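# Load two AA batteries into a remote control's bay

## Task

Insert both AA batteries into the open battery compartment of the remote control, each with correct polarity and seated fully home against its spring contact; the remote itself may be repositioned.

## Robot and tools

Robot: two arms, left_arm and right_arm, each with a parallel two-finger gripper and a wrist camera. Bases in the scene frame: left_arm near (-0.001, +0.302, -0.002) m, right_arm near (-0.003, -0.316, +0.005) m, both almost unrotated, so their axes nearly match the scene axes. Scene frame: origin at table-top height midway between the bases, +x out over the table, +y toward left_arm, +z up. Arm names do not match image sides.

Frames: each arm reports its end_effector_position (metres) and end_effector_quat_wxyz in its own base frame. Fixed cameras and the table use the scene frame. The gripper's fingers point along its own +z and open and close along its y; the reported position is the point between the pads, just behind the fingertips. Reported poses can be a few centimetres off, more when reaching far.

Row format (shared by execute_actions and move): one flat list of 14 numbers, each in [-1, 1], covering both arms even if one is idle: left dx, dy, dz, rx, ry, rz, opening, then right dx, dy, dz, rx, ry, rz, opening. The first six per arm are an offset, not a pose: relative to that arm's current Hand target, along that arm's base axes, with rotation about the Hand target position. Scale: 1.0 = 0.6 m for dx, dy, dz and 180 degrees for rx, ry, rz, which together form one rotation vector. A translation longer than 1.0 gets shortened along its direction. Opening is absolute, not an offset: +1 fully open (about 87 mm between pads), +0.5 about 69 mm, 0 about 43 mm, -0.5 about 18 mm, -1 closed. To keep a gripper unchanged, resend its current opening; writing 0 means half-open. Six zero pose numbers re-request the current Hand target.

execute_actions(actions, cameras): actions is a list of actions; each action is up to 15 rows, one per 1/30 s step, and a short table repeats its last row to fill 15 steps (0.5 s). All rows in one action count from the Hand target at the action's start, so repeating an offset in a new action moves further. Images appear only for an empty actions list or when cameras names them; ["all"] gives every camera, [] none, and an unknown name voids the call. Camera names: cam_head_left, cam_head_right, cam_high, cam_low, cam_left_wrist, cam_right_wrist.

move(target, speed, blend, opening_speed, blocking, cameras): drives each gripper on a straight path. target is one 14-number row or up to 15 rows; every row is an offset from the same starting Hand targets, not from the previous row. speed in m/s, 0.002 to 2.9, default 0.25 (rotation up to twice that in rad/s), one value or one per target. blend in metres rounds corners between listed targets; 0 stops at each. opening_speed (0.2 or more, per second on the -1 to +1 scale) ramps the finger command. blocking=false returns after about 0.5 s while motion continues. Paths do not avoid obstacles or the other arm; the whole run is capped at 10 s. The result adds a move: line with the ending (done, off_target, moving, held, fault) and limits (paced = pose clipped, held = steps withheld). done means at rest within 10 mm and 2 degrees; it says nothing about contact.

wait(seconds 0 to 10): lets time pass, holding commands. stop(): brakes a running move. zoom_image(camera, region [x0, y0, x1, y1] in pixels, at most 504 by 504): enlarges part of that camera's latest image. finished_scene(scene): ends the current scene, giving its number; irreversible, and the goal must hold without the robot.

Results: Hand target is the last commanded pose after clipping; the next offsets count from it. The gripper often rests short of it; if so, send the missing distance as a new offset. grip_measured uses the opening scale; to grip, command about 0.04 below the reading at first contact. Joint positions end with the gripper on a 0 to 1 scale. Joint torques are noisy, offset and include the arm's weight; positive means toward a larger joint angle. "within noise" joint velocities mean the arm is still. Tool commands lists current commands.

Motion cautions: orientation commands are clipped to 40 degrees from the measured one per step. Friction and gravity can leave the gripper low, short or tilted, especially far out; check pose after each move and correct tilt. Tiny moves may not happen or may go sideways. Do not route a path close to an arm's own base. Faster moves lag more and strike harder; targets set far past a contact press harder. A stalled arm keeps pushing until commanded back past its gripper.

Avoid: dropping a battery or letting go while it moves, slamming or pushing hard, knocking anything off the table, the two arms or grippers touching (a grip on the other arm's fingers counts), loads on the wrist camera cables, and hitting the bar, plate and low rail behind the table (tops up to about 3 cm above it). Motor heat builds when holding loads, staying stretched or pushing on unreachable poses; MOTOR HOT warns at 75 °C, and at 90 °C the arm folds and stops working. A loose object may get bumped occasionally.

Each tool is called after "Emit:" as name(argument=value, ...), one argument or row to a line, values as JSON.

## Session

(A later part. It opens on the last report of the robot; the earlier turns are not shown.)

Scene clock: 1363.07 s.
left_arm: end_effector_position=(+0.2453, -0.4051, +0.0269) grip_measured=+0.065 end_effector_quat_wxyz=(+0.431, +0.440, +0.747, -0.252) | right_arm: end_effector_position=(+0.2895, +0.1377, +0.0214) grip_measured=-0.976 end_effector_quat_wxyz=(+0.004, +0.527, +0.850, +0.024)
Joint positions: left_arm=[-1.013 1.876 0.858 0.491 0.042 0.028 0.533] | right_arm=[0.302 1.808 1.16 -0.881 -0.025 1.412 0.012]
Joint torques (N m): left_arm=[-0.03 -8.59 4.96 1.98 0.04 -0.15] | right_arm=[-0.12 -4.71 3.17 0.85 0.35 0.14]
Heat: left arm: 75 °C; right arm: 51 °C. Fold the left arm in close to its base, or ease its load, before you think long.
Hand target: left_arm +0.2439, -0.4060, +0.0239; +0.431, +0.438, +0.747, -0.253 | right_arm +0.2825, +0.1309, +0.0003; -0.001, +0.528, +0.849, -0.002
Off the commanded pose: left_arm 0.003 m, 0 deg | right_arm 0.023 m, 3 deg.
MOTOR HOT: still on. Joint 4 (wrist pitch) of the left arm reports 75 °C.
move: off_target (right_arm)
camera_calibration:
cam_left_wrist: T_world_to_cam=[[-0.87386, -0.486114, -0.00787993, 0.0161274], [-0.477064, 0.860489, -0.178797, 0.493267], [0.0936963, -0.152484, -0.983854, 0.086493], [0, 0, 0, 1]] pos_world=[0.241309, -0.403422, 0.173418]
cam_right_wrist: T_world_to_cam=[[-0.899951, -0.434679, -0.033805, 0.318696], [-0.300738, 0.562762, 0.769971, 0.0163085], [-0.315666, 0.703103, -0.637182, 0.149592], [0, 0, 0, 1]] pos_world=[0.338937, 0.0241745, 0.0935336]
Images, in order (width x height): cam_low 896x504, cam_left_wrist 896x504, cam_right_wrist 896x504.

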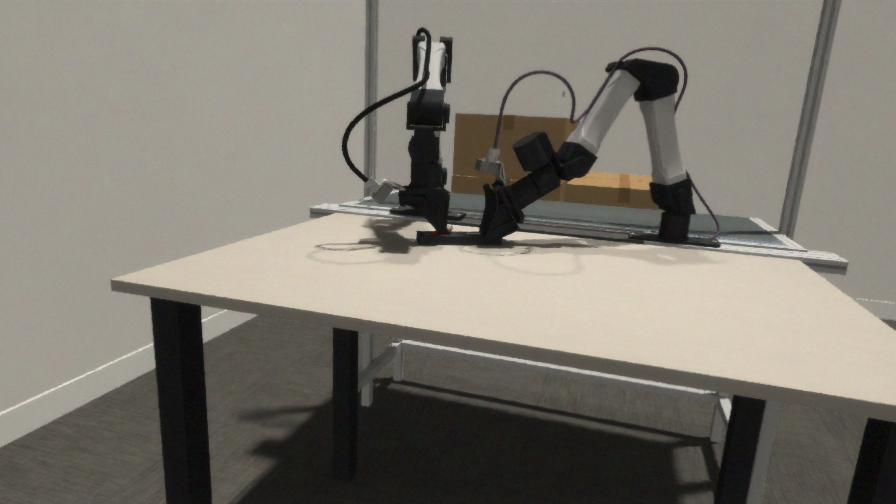

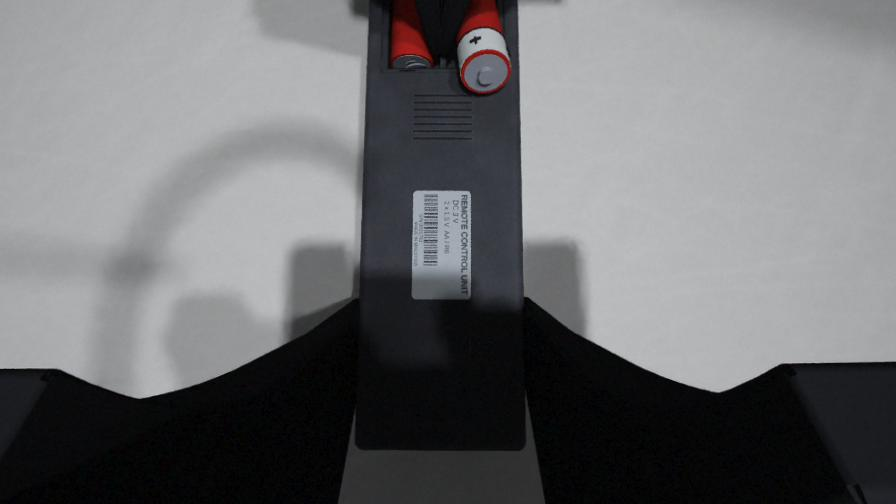

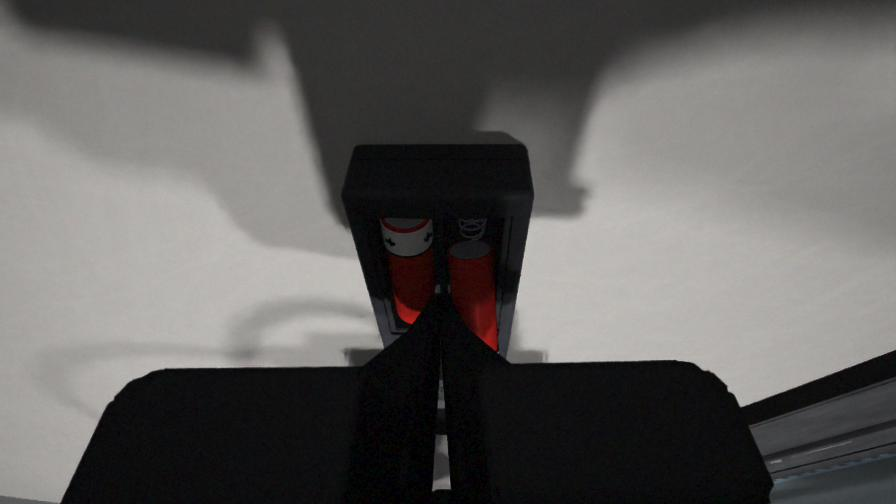

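Emit:
move(
  target=[
    [0,0,0,0,0,0,0.0,0.0117,0.0113,0.03,0,0,0,-1.0],
    [0,0,0,0,0,0,0.0,0.0117,0.0113,0.12,0,0,0,-1.0],
  ],
  speed=0.1,
  cameras=["cam_right_wrist", "cam_low", "cam_left_wrist"],
)

Emit:
zoom_image(
  camera="cam_right_wrist",
  region=[300, 100, 540, 300],
)

Emit:
zoom_image(
  camera="cam_low",
  region=[395, 195, 475, 250],
)

Emit:
zoom_image(
  camera="cam_left_wrist",
  region=[350, 0, 550, 100],
)

Scene clock: 1374.73 s.
left_arm: end_effector_position=(+0.2453, -0.4051, +0.0269) grip_measured=+0.065 end_effector_quat_wxyz=(+0.431, +0.440, +0.747, -0.252) | right_arm: end_effector_position=(+0.2855, +0.1362, +0.0611) grip_measured=-0.976 end_effector_quat_wxyz=(-0.015, +0.526, +0.851, -0.008)
Joint positions: left_arm=[-1.013 1.876 0.858 0.491 0.042 0.027 0.533] | right_arm=[0.308 1.811 1.33 -1.122 -0.012 1.415 0.012]
Joint torques (N m): left_arm=[-0.28 -8.44 4.96 2.03 0.06 -0.13] | right_arm=[0.57 -10.26 8.79 0.24 0.22 0.26]
Heat: left arm: 75 °C; right arm: 50 °C. Fold the left arm in close to its base, or ease its load, before you think long.
Hand target: left_arm +0.2439, -0.4060, +0.0239; +0.431, +0.438, +0.747, -0.253 | right_arm +0.2895, +0.1377, +0.0723; -0.001, +0.528, +0.849, -0.002
Off the commanded pose: left_arm 0.003 m, 0 deg | right_arm 0.012 m, 2 deg.
MOTOR HOT: still on. Joint 4 (wrist pitch) of the left arm reports 75 °C.
move: off_target (right_arm)
camera_calibration:
cam_left_wrist: T_world_to_cam=[[-0.873642, -0.486517, -0.00711845, 0.0158683], [-0.477579, 0.860208, -0.178773, 0.493321], [0.0930993, -0.152784, -0.983865, 0.0865084], [0, 0, 0, 1]] pos_world=[0.241409, -0.403422, 0.173418]
cam_right_wrist: T_world_to_cam=[[-0.898262, -0.437556, 0.0408676, 0.311206], [-0.25162, 0.588327, 0.768478, -0.031869], [-0.360296, 0.680011, -0.63857, 0.190611], [0, 0, 0, 1]] pos_world=[0.340202, 0.0253016, 0.133491]
Images, in order (width x height): cam_low 896x504, cam_left_wrist 896x504, cam_right_wrist 896x504.

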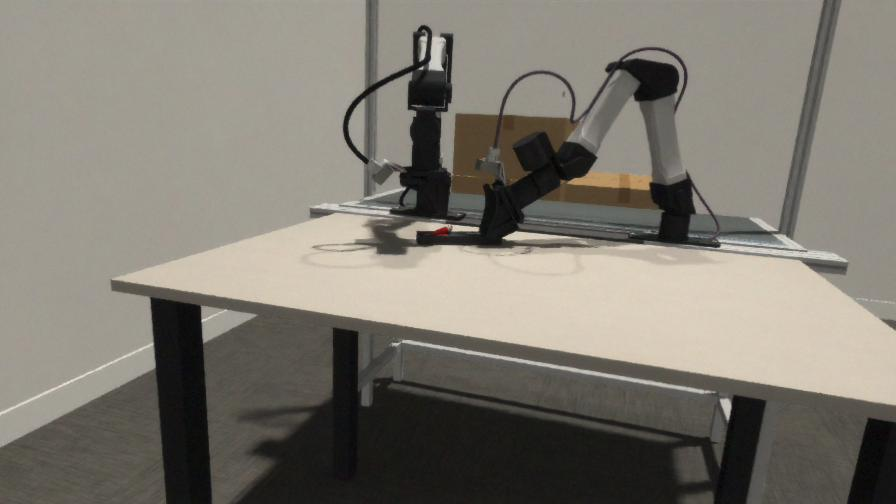

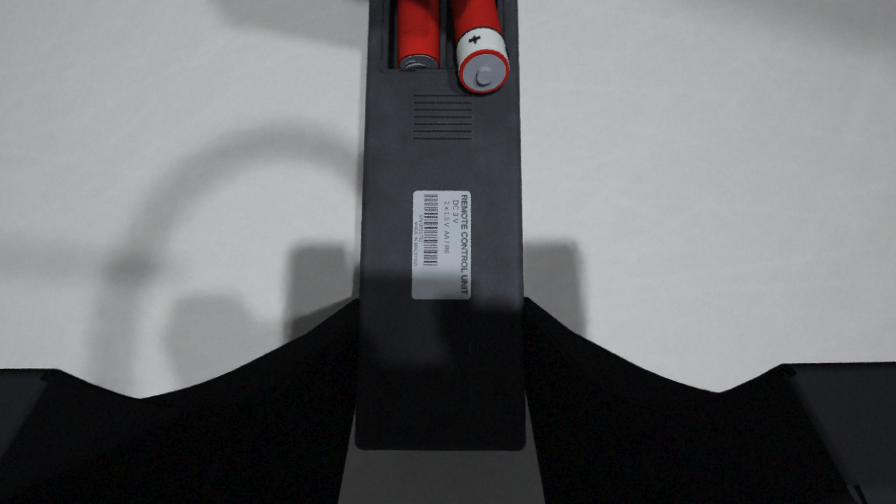

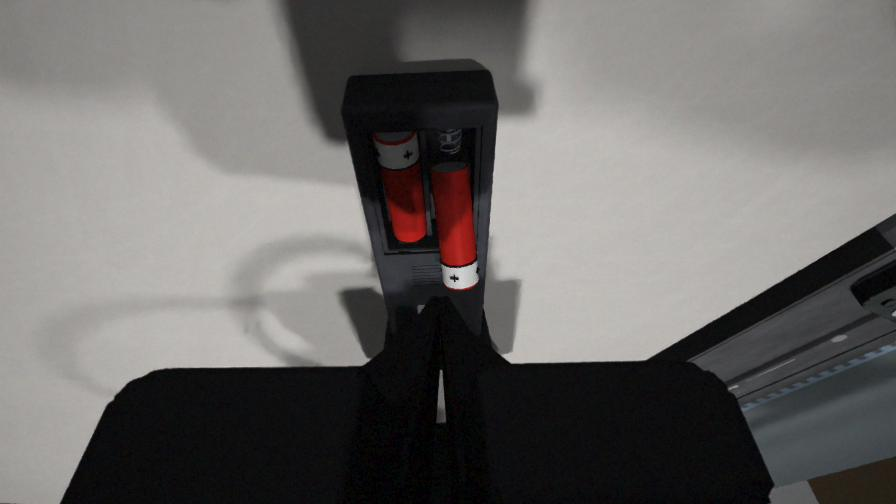

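Scaled by 2.100.

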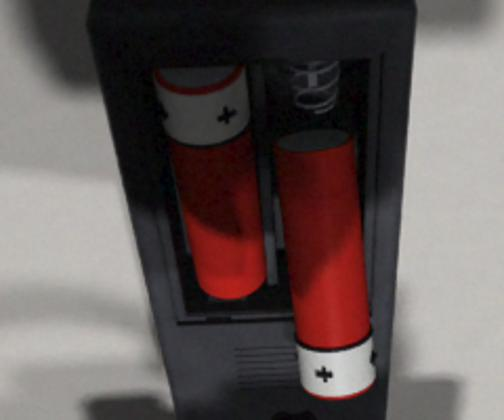

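Scaled by 6.300.

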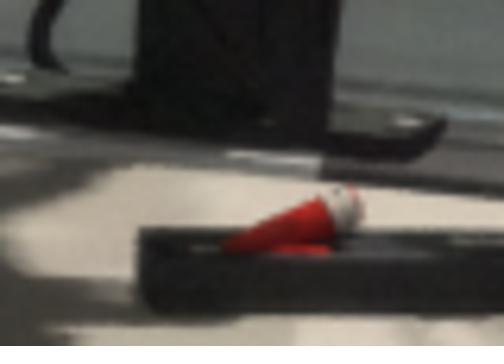

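Scaled by 2.520.

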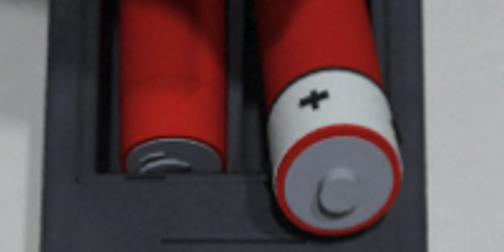

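Emit:
move(
  target=[0,0,0,0,0,0,0.0,-0.0257,0.0003,0.005,0.1094,0.0545,0.011,-0.3],
  speed=0.12,
  cameras=["cam_right_wrist"],
)

Emit:
zoom_image(
  camera="cam_right_wrist",
  region=[340, 130, 540, 330],
)

Scene clock: 1398.07 s.
left_arm: end_effector_position=(+0.2453, -0.4051, +0.0269) grip_measured=+0.065 end_effector_quat_wxyz=(+0.431, +0.440, +0.747, -0.252) | right_arm: end_effector_position=(+0.2768, +0.1387, +0.0767) grip_measured=-0.300 end_effector_quat_wxyz=(-0.151, +0.503, +0.845, +0.101)
Joint positions: left_arm=[-1.013 1.876 0.858 0.491 0.042 0.027 0.533] | right_arm=[0.148 1.844 1.33 -1.168 -0.348 1.203 0.35]
Joint torques (N m): left_arm=[-0.24 -8.29 5.09 2.04 0.08 -0.18] | right_arm=[-0.76 -7.2 6.69 0.08 -0.27 0.02]
Heat: left arm: 76 °C; right arm: 52 °C. Fold the left arm in close to its base, or ease its load, before you think long.
Hand target: left_arm +0.2439, -0.4060, +0.0239; +0.431, +0.438, +0.747, -0.253 | right_arm +0.2741, +0.1379, +0.0753; -0.164, +0.503, +0.843, +0.098
Off the commanded pose: left_arm 0.003 m, 0 deg | right_arm 0.003 m, 1 deg.
MOTOR HOT: still on. Joint 4 (wrist pitch) of the left arm reports 76 °C.
move: done
camera_calibration:
cam_right_wrist: T_world_to_cam=[[-0.884106, -0.467271, -0.00392351, 0.307493], [-0.161456, 0.297584, 0.940944, -0.0455194], [-0.438508, 0.832527, -0.338539, 0.173225], [0, 0, 0, 1]] pos_world=[0.340468, 0.0130136, 0.102681]
Images, in order (width x height): cam_right_wrist 896x504.

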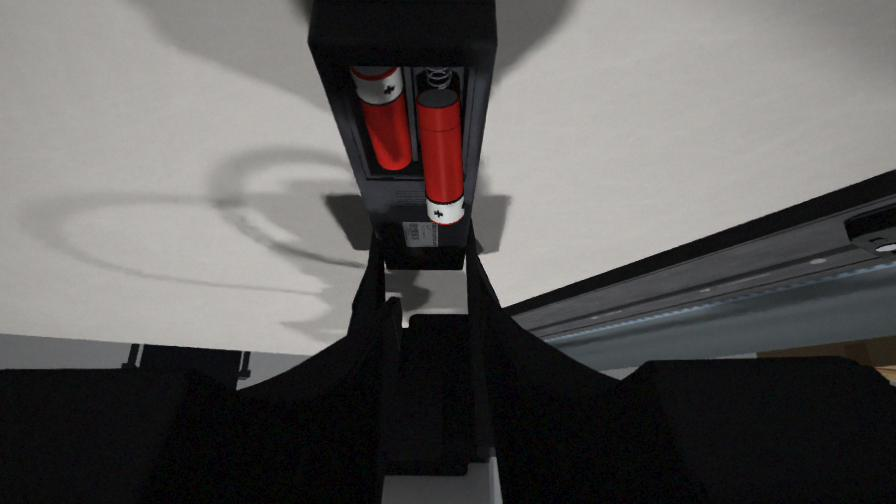

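Scaled by 2.520.

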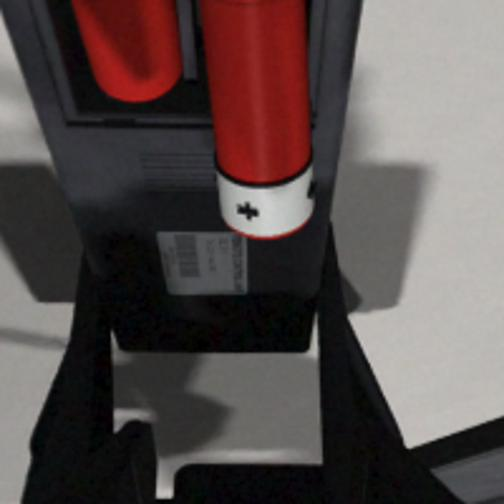

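Emit:
move(
  target=[
    [0,0,0,0,0,0,0.0,-0.0075,0.0098,-0.03,0,0,0,-0.3],
    [0,0,0,0,0,0,0.0,-0.0075,0.0098,-0.0785,0,0,0,-0.3],
  ],
  speed=0.1,
  blend=0.01,
  cameras=["cam_right_wrist", "cam_left_wrist", "cam_low"],
)

Emit:
zoom_image(
  camera="cam_right_wrist",
  region=[340, 180, 540, 380],
)

Emit:
zoom_image(
  camera="cam_left_wrist",
  region=[350, 0, 550, 100],
)

Emit:
zoom_image(
  camera="cam_low",
  region=[395, 195, 475, 250],
)

Scene clock: 1416.97 s.
left_arm: end_effector_position=(+0.2453, -0.4051, +0.0269) grip_measured=+0.065 end_effector_quat_wxyz=(+0.431, +0.440, +0.747, -0.252) | right_arm: end_effector_position=(+0.2723, +0.1409, +0.0333) grip_measured=-0.300 end_effector_quat_wxyz=(-0.156, +0.501, +0.845, +0.101)
Joint positions: left_arm=[-1.013 1.876 0.858 0.491 0.042 0.027 0.533] | right_arm=[0.154 1.897 1.211 -1.004 -0.356 1.203 0.35]
Joint torques (N m): left_arm=[-0.17 -8.18 5.11 1.98 0.06 -0.13] | right_arm=[0.51 -7.49 5.11 0.32 -0.22 0.23]
Heat: left arm: 76 °C; right arm: 51 °C. Fold the left arm in close to its base, or ease its load, before you think long.
Hand target: left_arm +0.2439, -0.4060, +0.0239; +0.431, +0.438, +0.747, -0.253 | right_arm +0.2697, +0.1438, +0.0282; -0.163, +0.503, +0.843, +0.099
Off the commanded pose: left_arm 0.003 m, 0 deg | right_arm 0.006 m, 1 deg.
MOTOR HOT: still on. Joint 4 (wrist pitch) of the left arm reports 76 °C.
move: done; blend cut to 0.0098 m at target 1
camera_calibration:
cam_left_wrist: T_world_to_cam=[[-0.873642, -0.486517, -0.00711845, 0.0158683], [-0.477579, 0.860208, -0.178773, 0.493321], [0.0930993, -0.152784, -0.983865, 0.0865084], [0, 0, 0, 1]] pos_world=[0.241409, -0.403422, 0.173418]
cam_right_wrist: T_world_to_cam=[[-0.881633, -0.471935, 0.000350117, 0.304188], [-0.155381, 0.290971, 0.94403, -0.0067705], [-0.445623, 0.832234, -0.329859, 0.156456], [0, 0, 0, 1]] pos_world=[0.336851, 0.0153187, 0.0578936]
Images, in order (width x height): cam_low 896x504, cam_left_wrist 896x504, cam_right_wrist 896x504.

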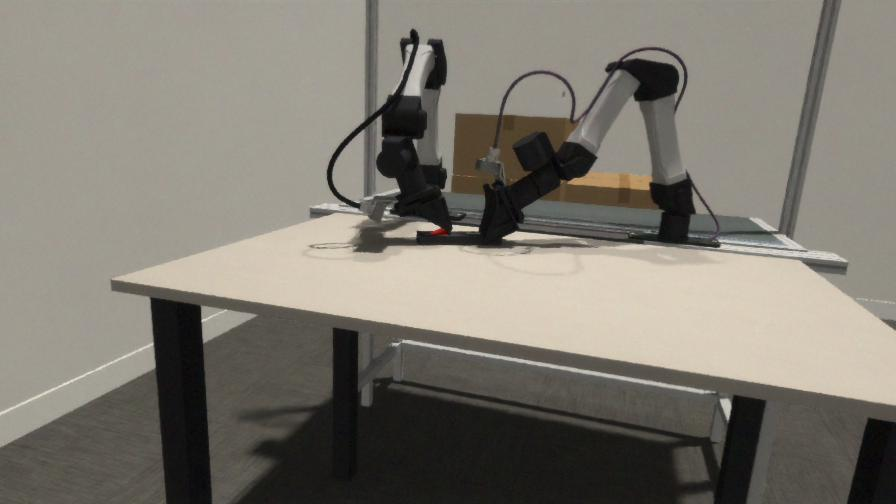

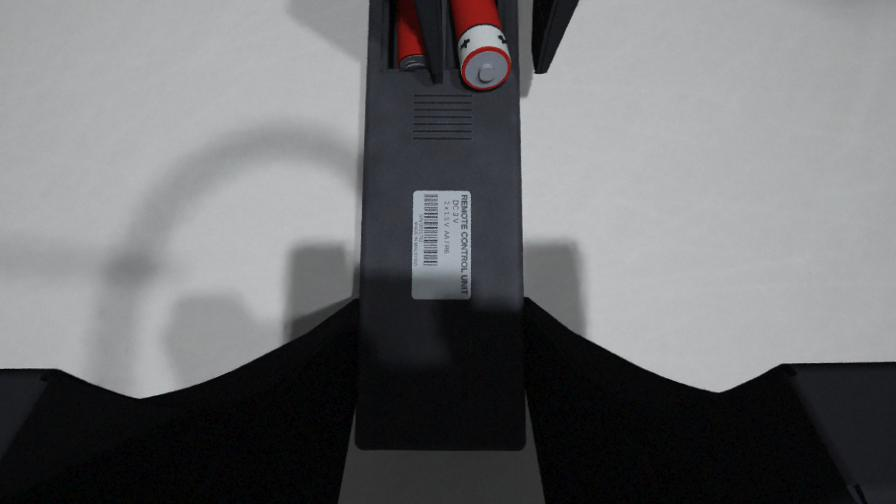

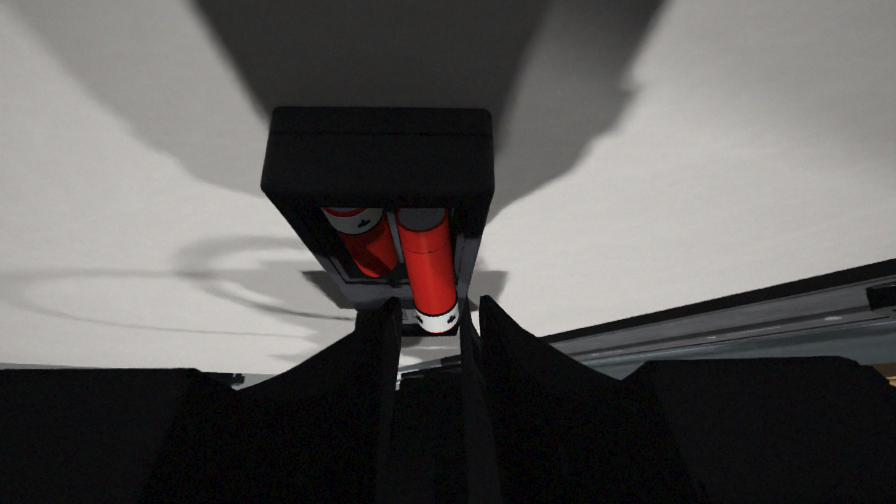

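Scaled by 2.520.

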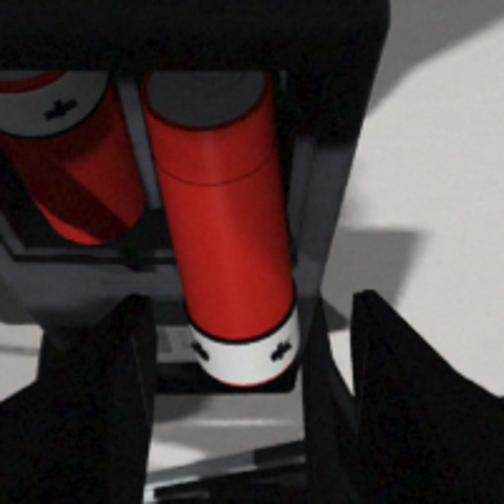

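Scaled by 2.520.

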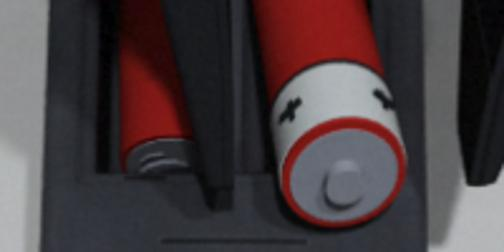

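Scaled by 6.300.

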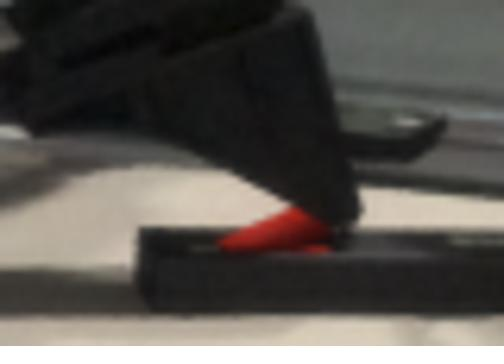

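Emit:
move(
  target=[0,0,0,0,0,0,0.0,0,0,0,0,0,0,-0.7],
  opening_speed=0.4,
  cameras=["cam_right_wrist", "cam_left_wrist", "cam_low"],
)

Emit:
zoom_image(
  camera="cam_right_wrist",
  region=[340, 180, 540, 380],
)

Emit:
zoom_image(
  camera="cam_left_wrist",
  region=[350, 0, 550, 100],
)

Emit:
zoom_image(
  camera="cam_low",
  region=[395, 195, 475, 250],
)

Scene clock: 1421.30 s.
left_arm: end_effector_position=(+0.2453, -0.4051, +0.0269) grip_measured=+0.065 end_effector_quat_wxyz=(+0.431, +0.440, +0.747, -0.252) | right_arm: end_effector_position=(+0.2735, +0.1412, +0.0331) grip_measured=-0.590 end_effector_quat_wxyz=(-0.154, +0.501, +0.845, +0.103)
Joint positions: left_arm=[-1.013 1.876 0.858 0.491 0.042 0.027 0.533] | right_arm=[0.154 1.897 1.211 -0.998 -0.357 1.203 0.205]
Joint torques (N m): left_arm=[-0.12 -8.31 4.86 2.05 -0.02 -0.16] | right_arm=[0.55 -7.5 5.11 0.29 -0.21 0.24]
Heat: left arm: 76 °C; right arm: 51 °C. Fold the left arm in close to its base, or ease its load, before you think long.
Hand target: left_arm +0.2439, -0.4060, +0.0239; +0.431, +0.438, +0.747, -0.253 | right_arm +0.2697, +0.1437, +0.0282; -0.163, +0.503, +0.843, +0.099
Off the commanded pose: left_arm 0.003 m, 0 deg | right_arm 0.007 m, 1 deg.
MOTOR HOT: still on. Joint 4 (wrist pitch) of the left arm reports 76 °C.
move: done
camera_calibration:
cam_left_wrist: T_world_to_cam=[[-0.873642, -0.486517, -0.00711845, 0.0158683], [-0.477579, 0.860208, -0.178773, 0.493321], [0.0930993, -0.152784, -0.983865, 0.0865084], [0, 0, 0, 1]] pos_world=[0.241409, -0.403422, 0.173418]
cam_right_wrist: T_world_to_cam=[[-0.881684, -0.471809, -0.00540221, 0.305658], [-0.160492, 0.28911, 0.943747, -0.00490874], [-0.443706, 0.832954, -0.330625, 0.156082], [0, 0, 0, 1]] pos_world=[0.337961, 0.0156225, 0.0578884]
Images, in order (width x height): cam_low 896x504, cam_left_wrist 896x504, cam_right_wrist 896x504.

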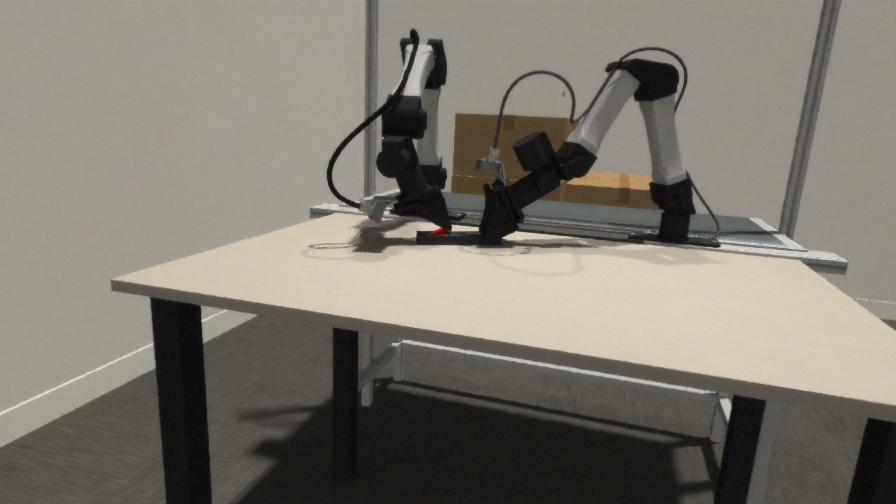

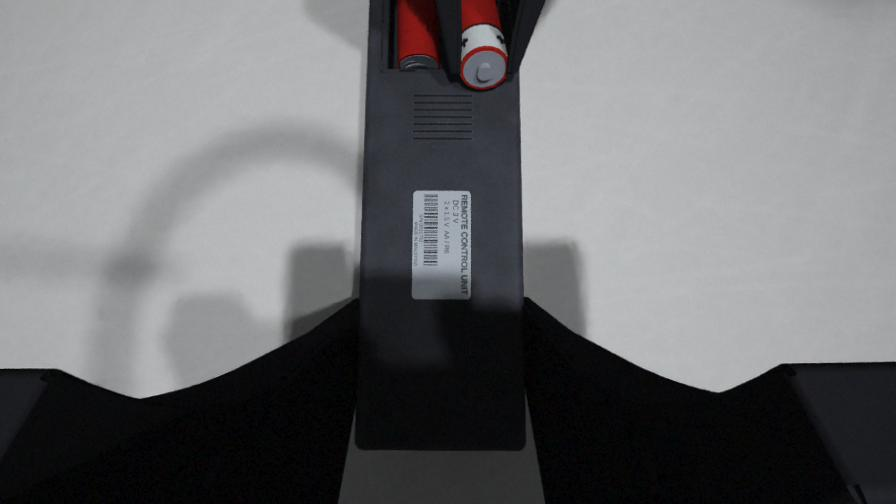

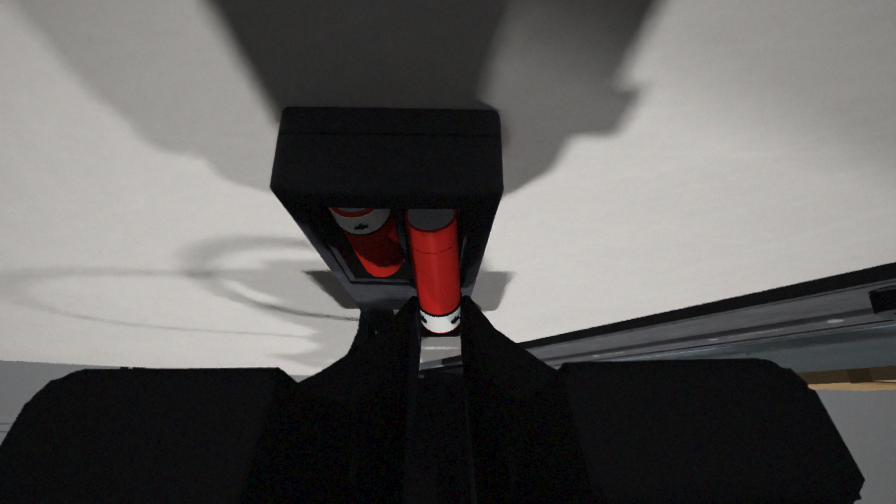

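Scaled by 2.520.

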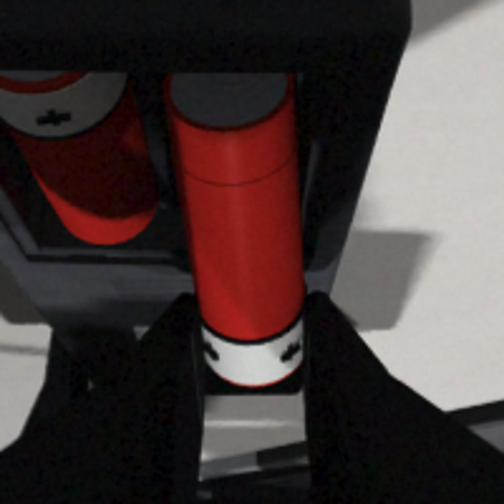

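Scaled by 2.520.

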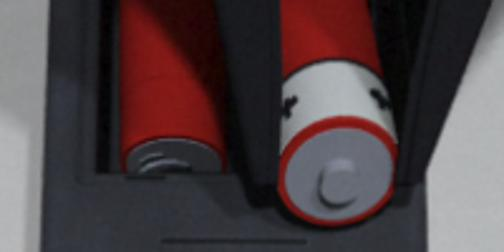

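Scaled by 6.300.

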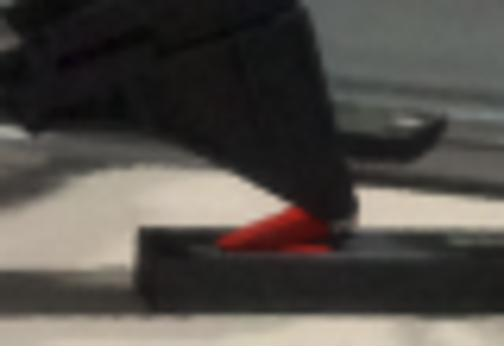

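Emit:
move(
  target=[0,0,0,0,0,0,0.0,0.0213,-0.0187,0.001,0,0,-0.014,-0.7],
  speed=0.06,
  cameras=["cam_right_wrist", "cam_left_wrist", "cam_low"],
)

Emit:
zoom_image(
  camera="cam_left_wrist",
  region=[350, 0, 550, 100],
)

Emit:
zoom_image(
  camera="cam_low",
  region=[395, 195, 475, 250],
)

Scene clock: 1429.87 s.
left_arm: end_effector_position=(+0.2453, -0.4051, +0.0269) grip_measured=+0.065 end_effector_quat_wxyz=(+0.431, +0.440, +0.747, -0.252) | right_arm: end_effector_position=(+0.2765, +0.1372, +0.0322) grip_measured=-0.590 end_effector_quat_wxyz=(-0.165, +0.512, +0.836, +0.109)
Joint positions: left_arm=[-1.013 1.876 0.858 0.491 0.042 0.027 0.533] | right_arm=[0.127 1.911 1.215 -1.001 -0.378 1.203 0.205]
Joint torques (N m): left_arm=[-0.24 -8.39 5.09 2.03 0.07 -0.17] | right_arm=[-1.14 -6.89 7.8 0.18 0.01 0.24]
Heat: left arm: 76 °C; right arm: 50 °C. Fold the left arm in close to its base, or ease its load, before you think long.
Hand target: left_arm +0.2439, -0.4060, +0.0239; +0.431, +0.438, +0.747, -0.253 | right_arm +0.2825, +0.1325, +0.0288; -0.161, +0.522, +0.831, +0.102
Off the commanded pose: left_arm 0.003 m, 0 deg | right_arm 0.008 m, 2 deg.
MOTOR HOT: still on. Joint 4 (wrist pitch) of the left arm reports 76 °C.
move: done
camera_calibration:
cam_left_wrist: T_world_to_cam=[[-0.873642, -0.486517, -0.00711845, 0.0158683], [-0.477579, 0.860208, -0.178773, 0.493321], [0.0930993, -0.152784, -0.983865, 0.0865084], [0, 0, 0, 1]] pos_world=[0.241409, -0.403422, 0.173418]
cam_right_wrist: T_world_to_cam=[[-0.895001, -0.446064, 0.0000453283, 0.306337], [-0.136986, 0.274951, 0.95165, -0.00713656], [-0.424509, 0.851721, -0.307186, 0.151831], [0, 0, 0, 1]] pos_world=[0.337648, 0.0092906, 0.0534178]
Images, in order (width x height): cam_low 896x504, cam_left_wrist 896x504, cam_right_wrist 896x504.

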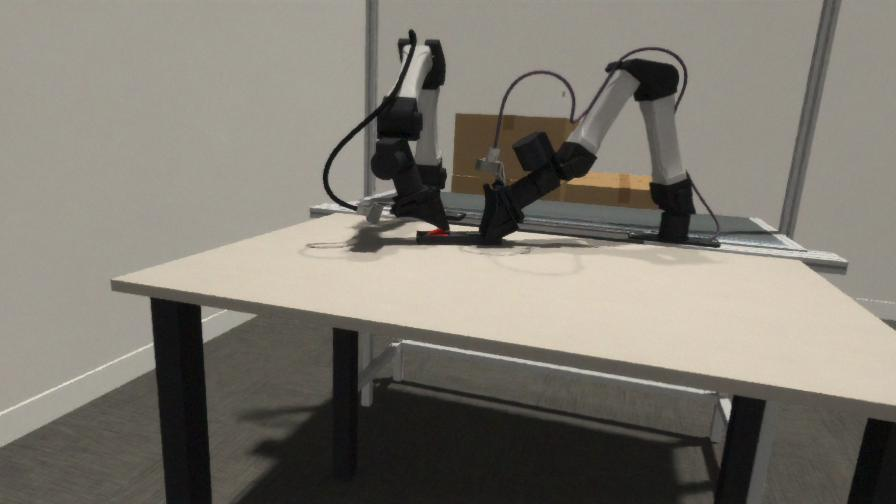

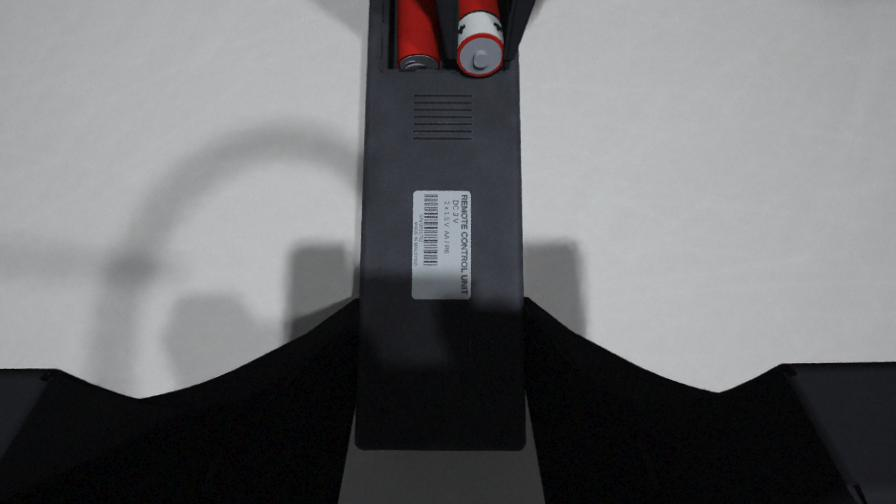

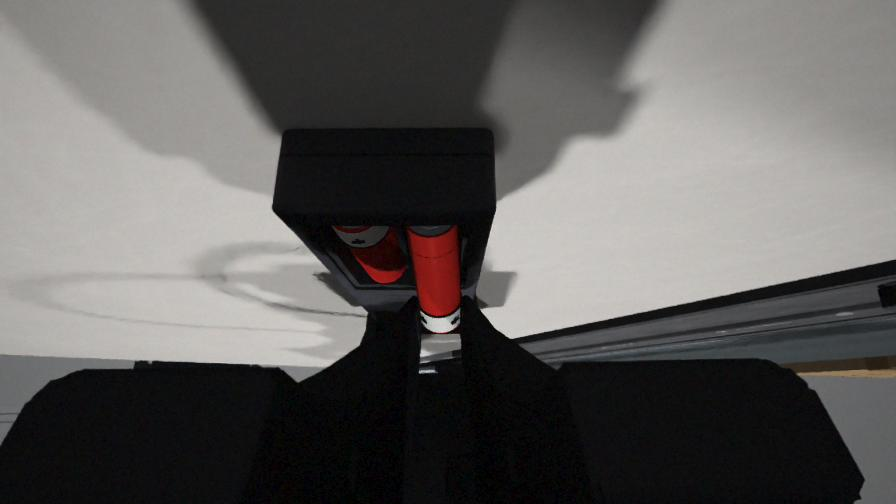

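Scaled by 2.520.

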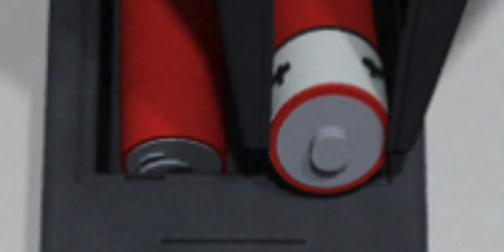

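Scaled by 6.300.

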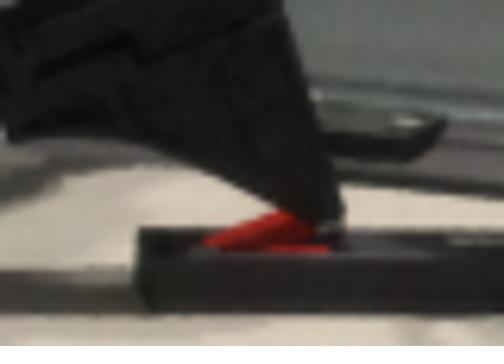

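Emit:
move(
  target=[0,0,0,0,0,0,0.0,0.0153,-0.0203,0.001,0,0,-0.005,-0.7],
  speed=0.06,
  cameras=["cam_right_wrist", "cam_left_wrist", "cam_low"],
)

Emit:
zoom_image(
  camera="cam_left_wrist",
  region=[350, 0, 550, 100],
)

Emit:
zoom_image(
  camera="cam_low",
  region=[395, 195, 475, 250],
)

Scene clock: 1433.80 s.
left_arm: end_effector_position=(+0.2463, -0.4067, +0.0291) grip_measured=+0.065 end_effector_quat_wxyz=(+0.435, +0.439, +0.744, -0.254) | right_arm: end_effector_position=(+0.2808, +0.1318, +0.0346) grip_measured=-0.590 end_effector_quat_wxyz=(-0.180, +0.524, +0.825, +0.112)
Joint positions: left_arm=[-1.013 1.876 0.858 0.502 0.042 0.027 0.533] | right_arm=[0.096 1.936 1.245 -1.035 -0.401 1.197 0.205]
Joint torques (N m): left_arm=[-0.18 -8.47 4.82 1.95 0.04 -0.12] | right_arm=[-2.06 -7.32 8.32 0.24 0.29 0.03]
Heat: left arm: 76 °C; right arm: 50 °C. Fold the left arm in close to its base, or ease its load, before you think long.
Hand target: left_arm +0.2439, -0.4060, +0.0240; +0.431, +0.438, +0.747, -0.253 | right_arm +0.2916, +0.1204, +0.0293; -0.160, +0.528, +0.827, +0.103
Off the commanded pose: left_arm 0.006 m, 1 deg | right_arm 0.017 m, 3 deg.
MOTOR HOT: still on. Joint 4 (wrist pitch) of the left arm reports 76 °C.
move: off_target (right_arm)
camera_calibration:
cam_left_wrist: T_world_to_cam=[[-0.873607, -0.486571, -0.00775166, 0.0160028], [-0.476437, 0.858439, -0.189972, 0.49481], [0.099089, -0.162267, -0.981759, 0.0829217], [0, 0, 0, 1]] pos_world=[0.24151, -0.403523, 0.175533]
cam_right_wrist: T_world_to_cam=[[-0.907364, -0.419957, 0.0180861, 0.307185], [-0.101127, 0.259855, 0.960338, -0.0157489], [-0.408, 0.869547, -0.278252, 0.150927], [0, 0, 0, 1]] pos_world=[0.338714, 0.00185886, 0.0515642]
Images, in order (width x height): cam_low 896x504, cam_left_wrist 896x504, cam_right_wrist 896x504.

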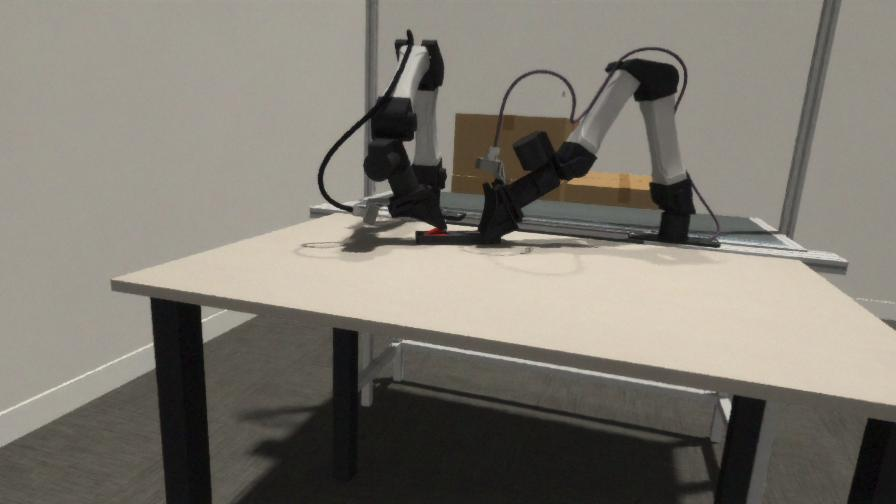

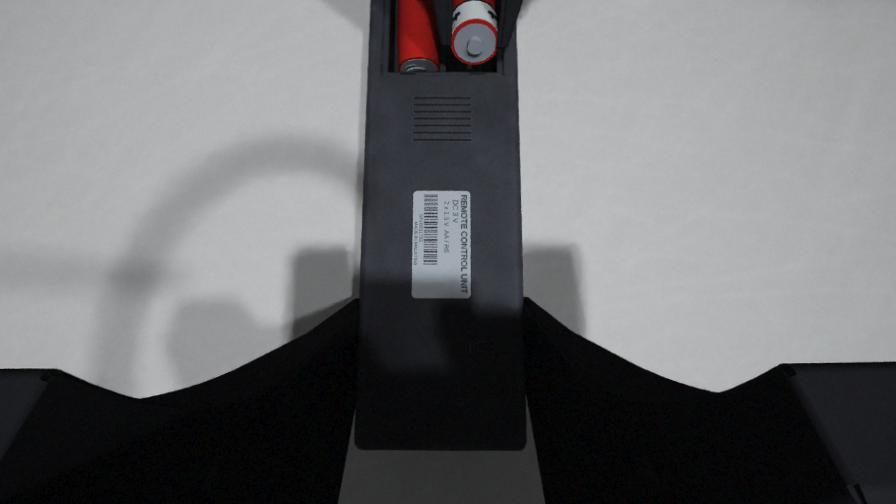

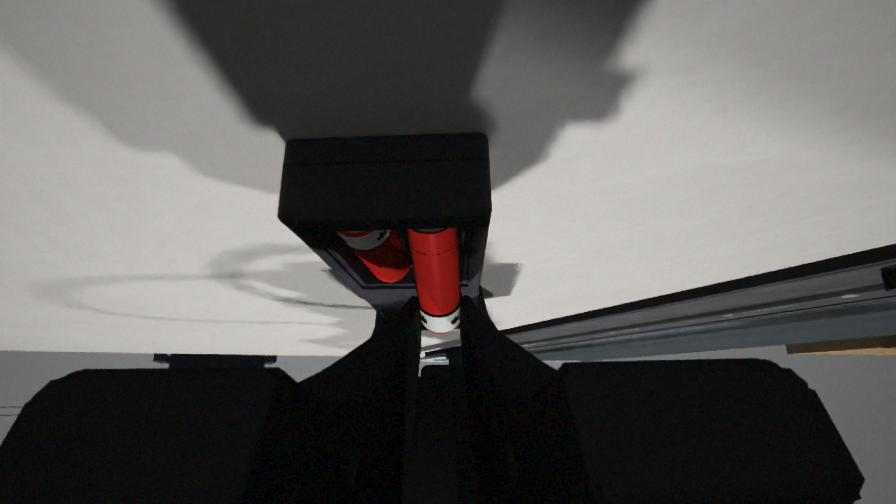

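Scaled by 2.520.

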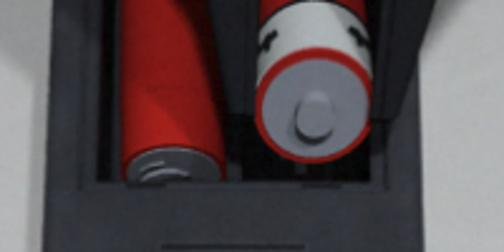

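Scaled by 6.300.

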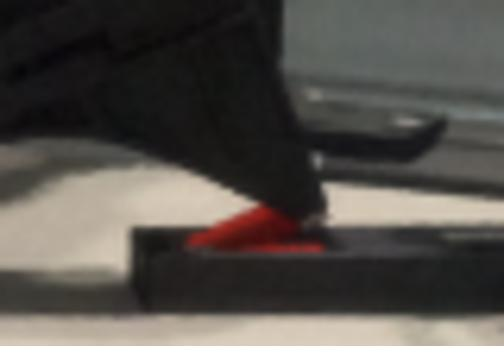

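Emit:
move(
  target=[0,0,0,0,0,0,0.0,-0.0018,0.0038,-0.0133,-0.0451,-0.0216,0,-0.7],
  speed=0.05,
  cameras=["cam_right_wrist", "cam_left_wrist", "cam_low"],
)

Emit:
zoom_image(
  camera="cam_left_wrist",
  region=[350, 0, 550, 100],
)

Emit:
zoom_image(
  camera="cam_low",
  region=[395, 195, 475, 250],
)

Scene clock: 1441.80 s.
left_arm: end_effector_position=(+0.2465, -0.4068, +0.0294) grip_measured=+0.065 end_effector_quat_wxyz=(+0.436, +0.438, +0.744, -0.254) | right_arm: end_effector_position=(+0.2802, +0.1343, +0.0309) grip_measured=-0.590 end_effector_quat_wxyz=(-0.142, +0.529, +0.833, +0.078)
Joint positions: left_arm=[-1.013 1.876 0.858 0.504 0.041 0.027 0.533] | right_arm=[0.151 1.907 1.237 -1.016 -0.305 1.264 0.205]
Joint torques (N m): left_arm=[-0.08 -8.43 4.86 1.9 0.01 -0.13] | right_arm=[-0.18 -9.89 4.59 0.81 0.81 0.29]
Heat: left arm: 74 °C; right arm: 50 °C. Fold the left arm in close to its base, or ease its load, before you think long.
Hand target: left_arm +0.2439, -0.4060, +0.0240; +0.431, +0.438, +0.747, -0.253 | right_arm +0.2905, +0.1227, +0.0214; -0.095, +0.535, +0.837, +0.062
Off the commanded pose: left_arm 0.006 m, 1 deg | right_arm 0.018 m, 6 deg.
MOTOR HOT: still on. Joint 4 (wrist pitch) of the left arm reports 74 °C.
move: off_target (right_arm)
camera_calibration:
cam_left_wrist: T_world_to_cam=[[-0.873268, -0.487172, -0.00816545, 0.0157544], [-0.476847, 0.857964, -0.191089, 0.494971], [0.100099, -0.162978, -0.981539, 0.0826484], [0, 0, 0, 1]] pos_world=[0.24151, -0.403522, 0.175835]
cam_right_wrist: T_world_to_cam=[[-0.905693, -0.42252, 0.0346054, 0.307139], [-0.129787, 0.354061, 0.926173, -0.0165124], [-0.403579, 0.834336, -0.375509, 0.15395], [0, 0, 0, 1]] pos_world=[0.338162, 0.00717307, 0.0624742]
Images, in order (width x height): cam_low 896x504, cam_left_wrist 896x504, cam_right_wrist 896x504.

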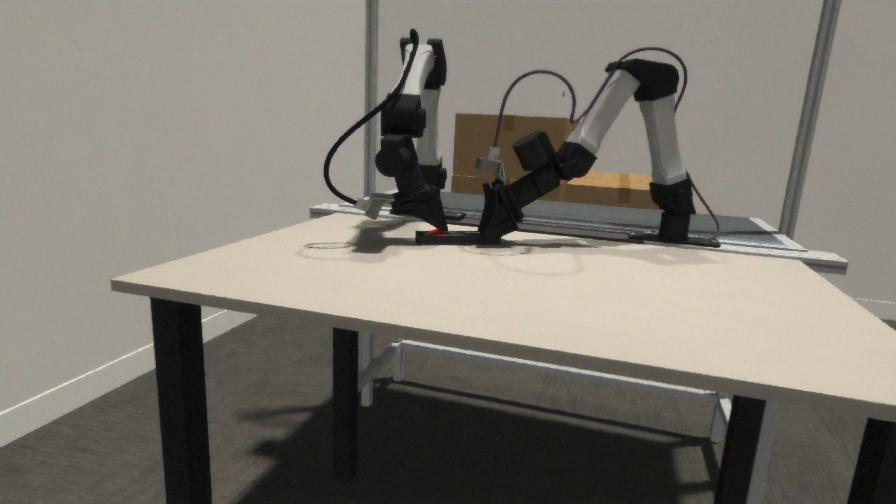

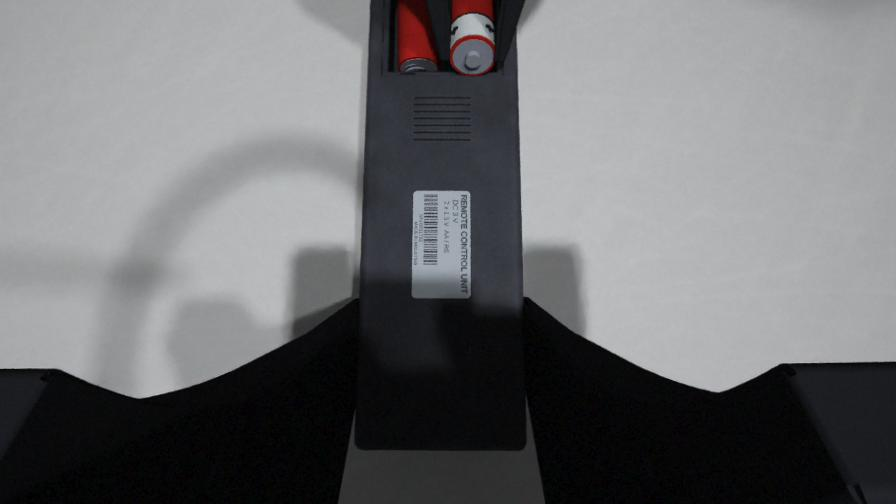

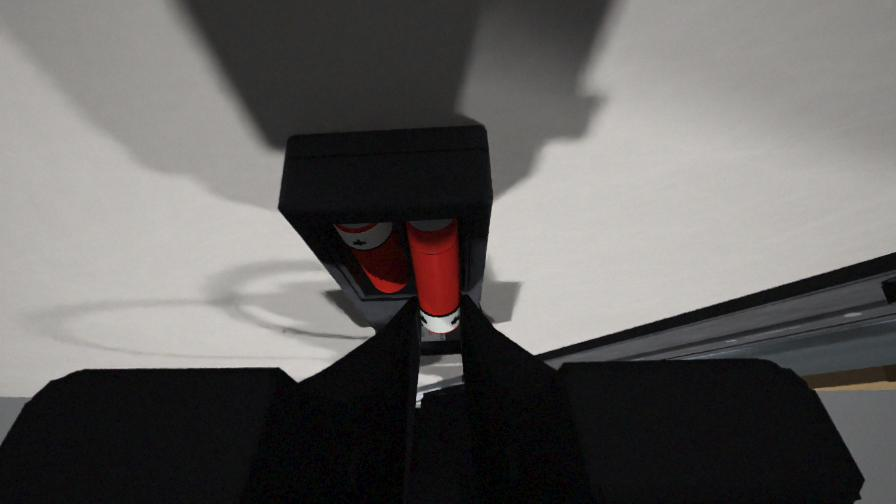

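Scaled by 2.520.

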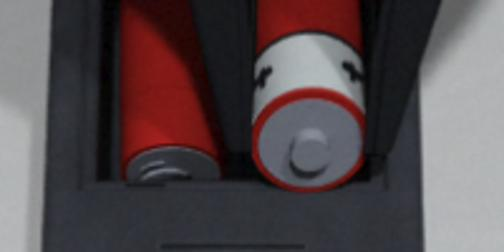

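Scaled by 6.300.

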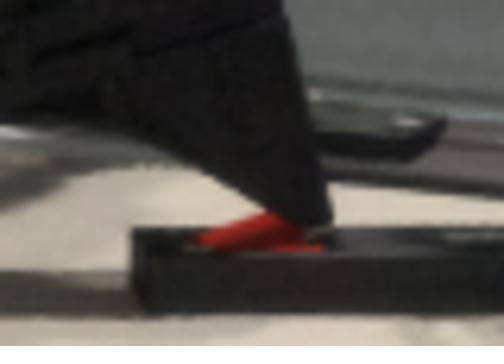

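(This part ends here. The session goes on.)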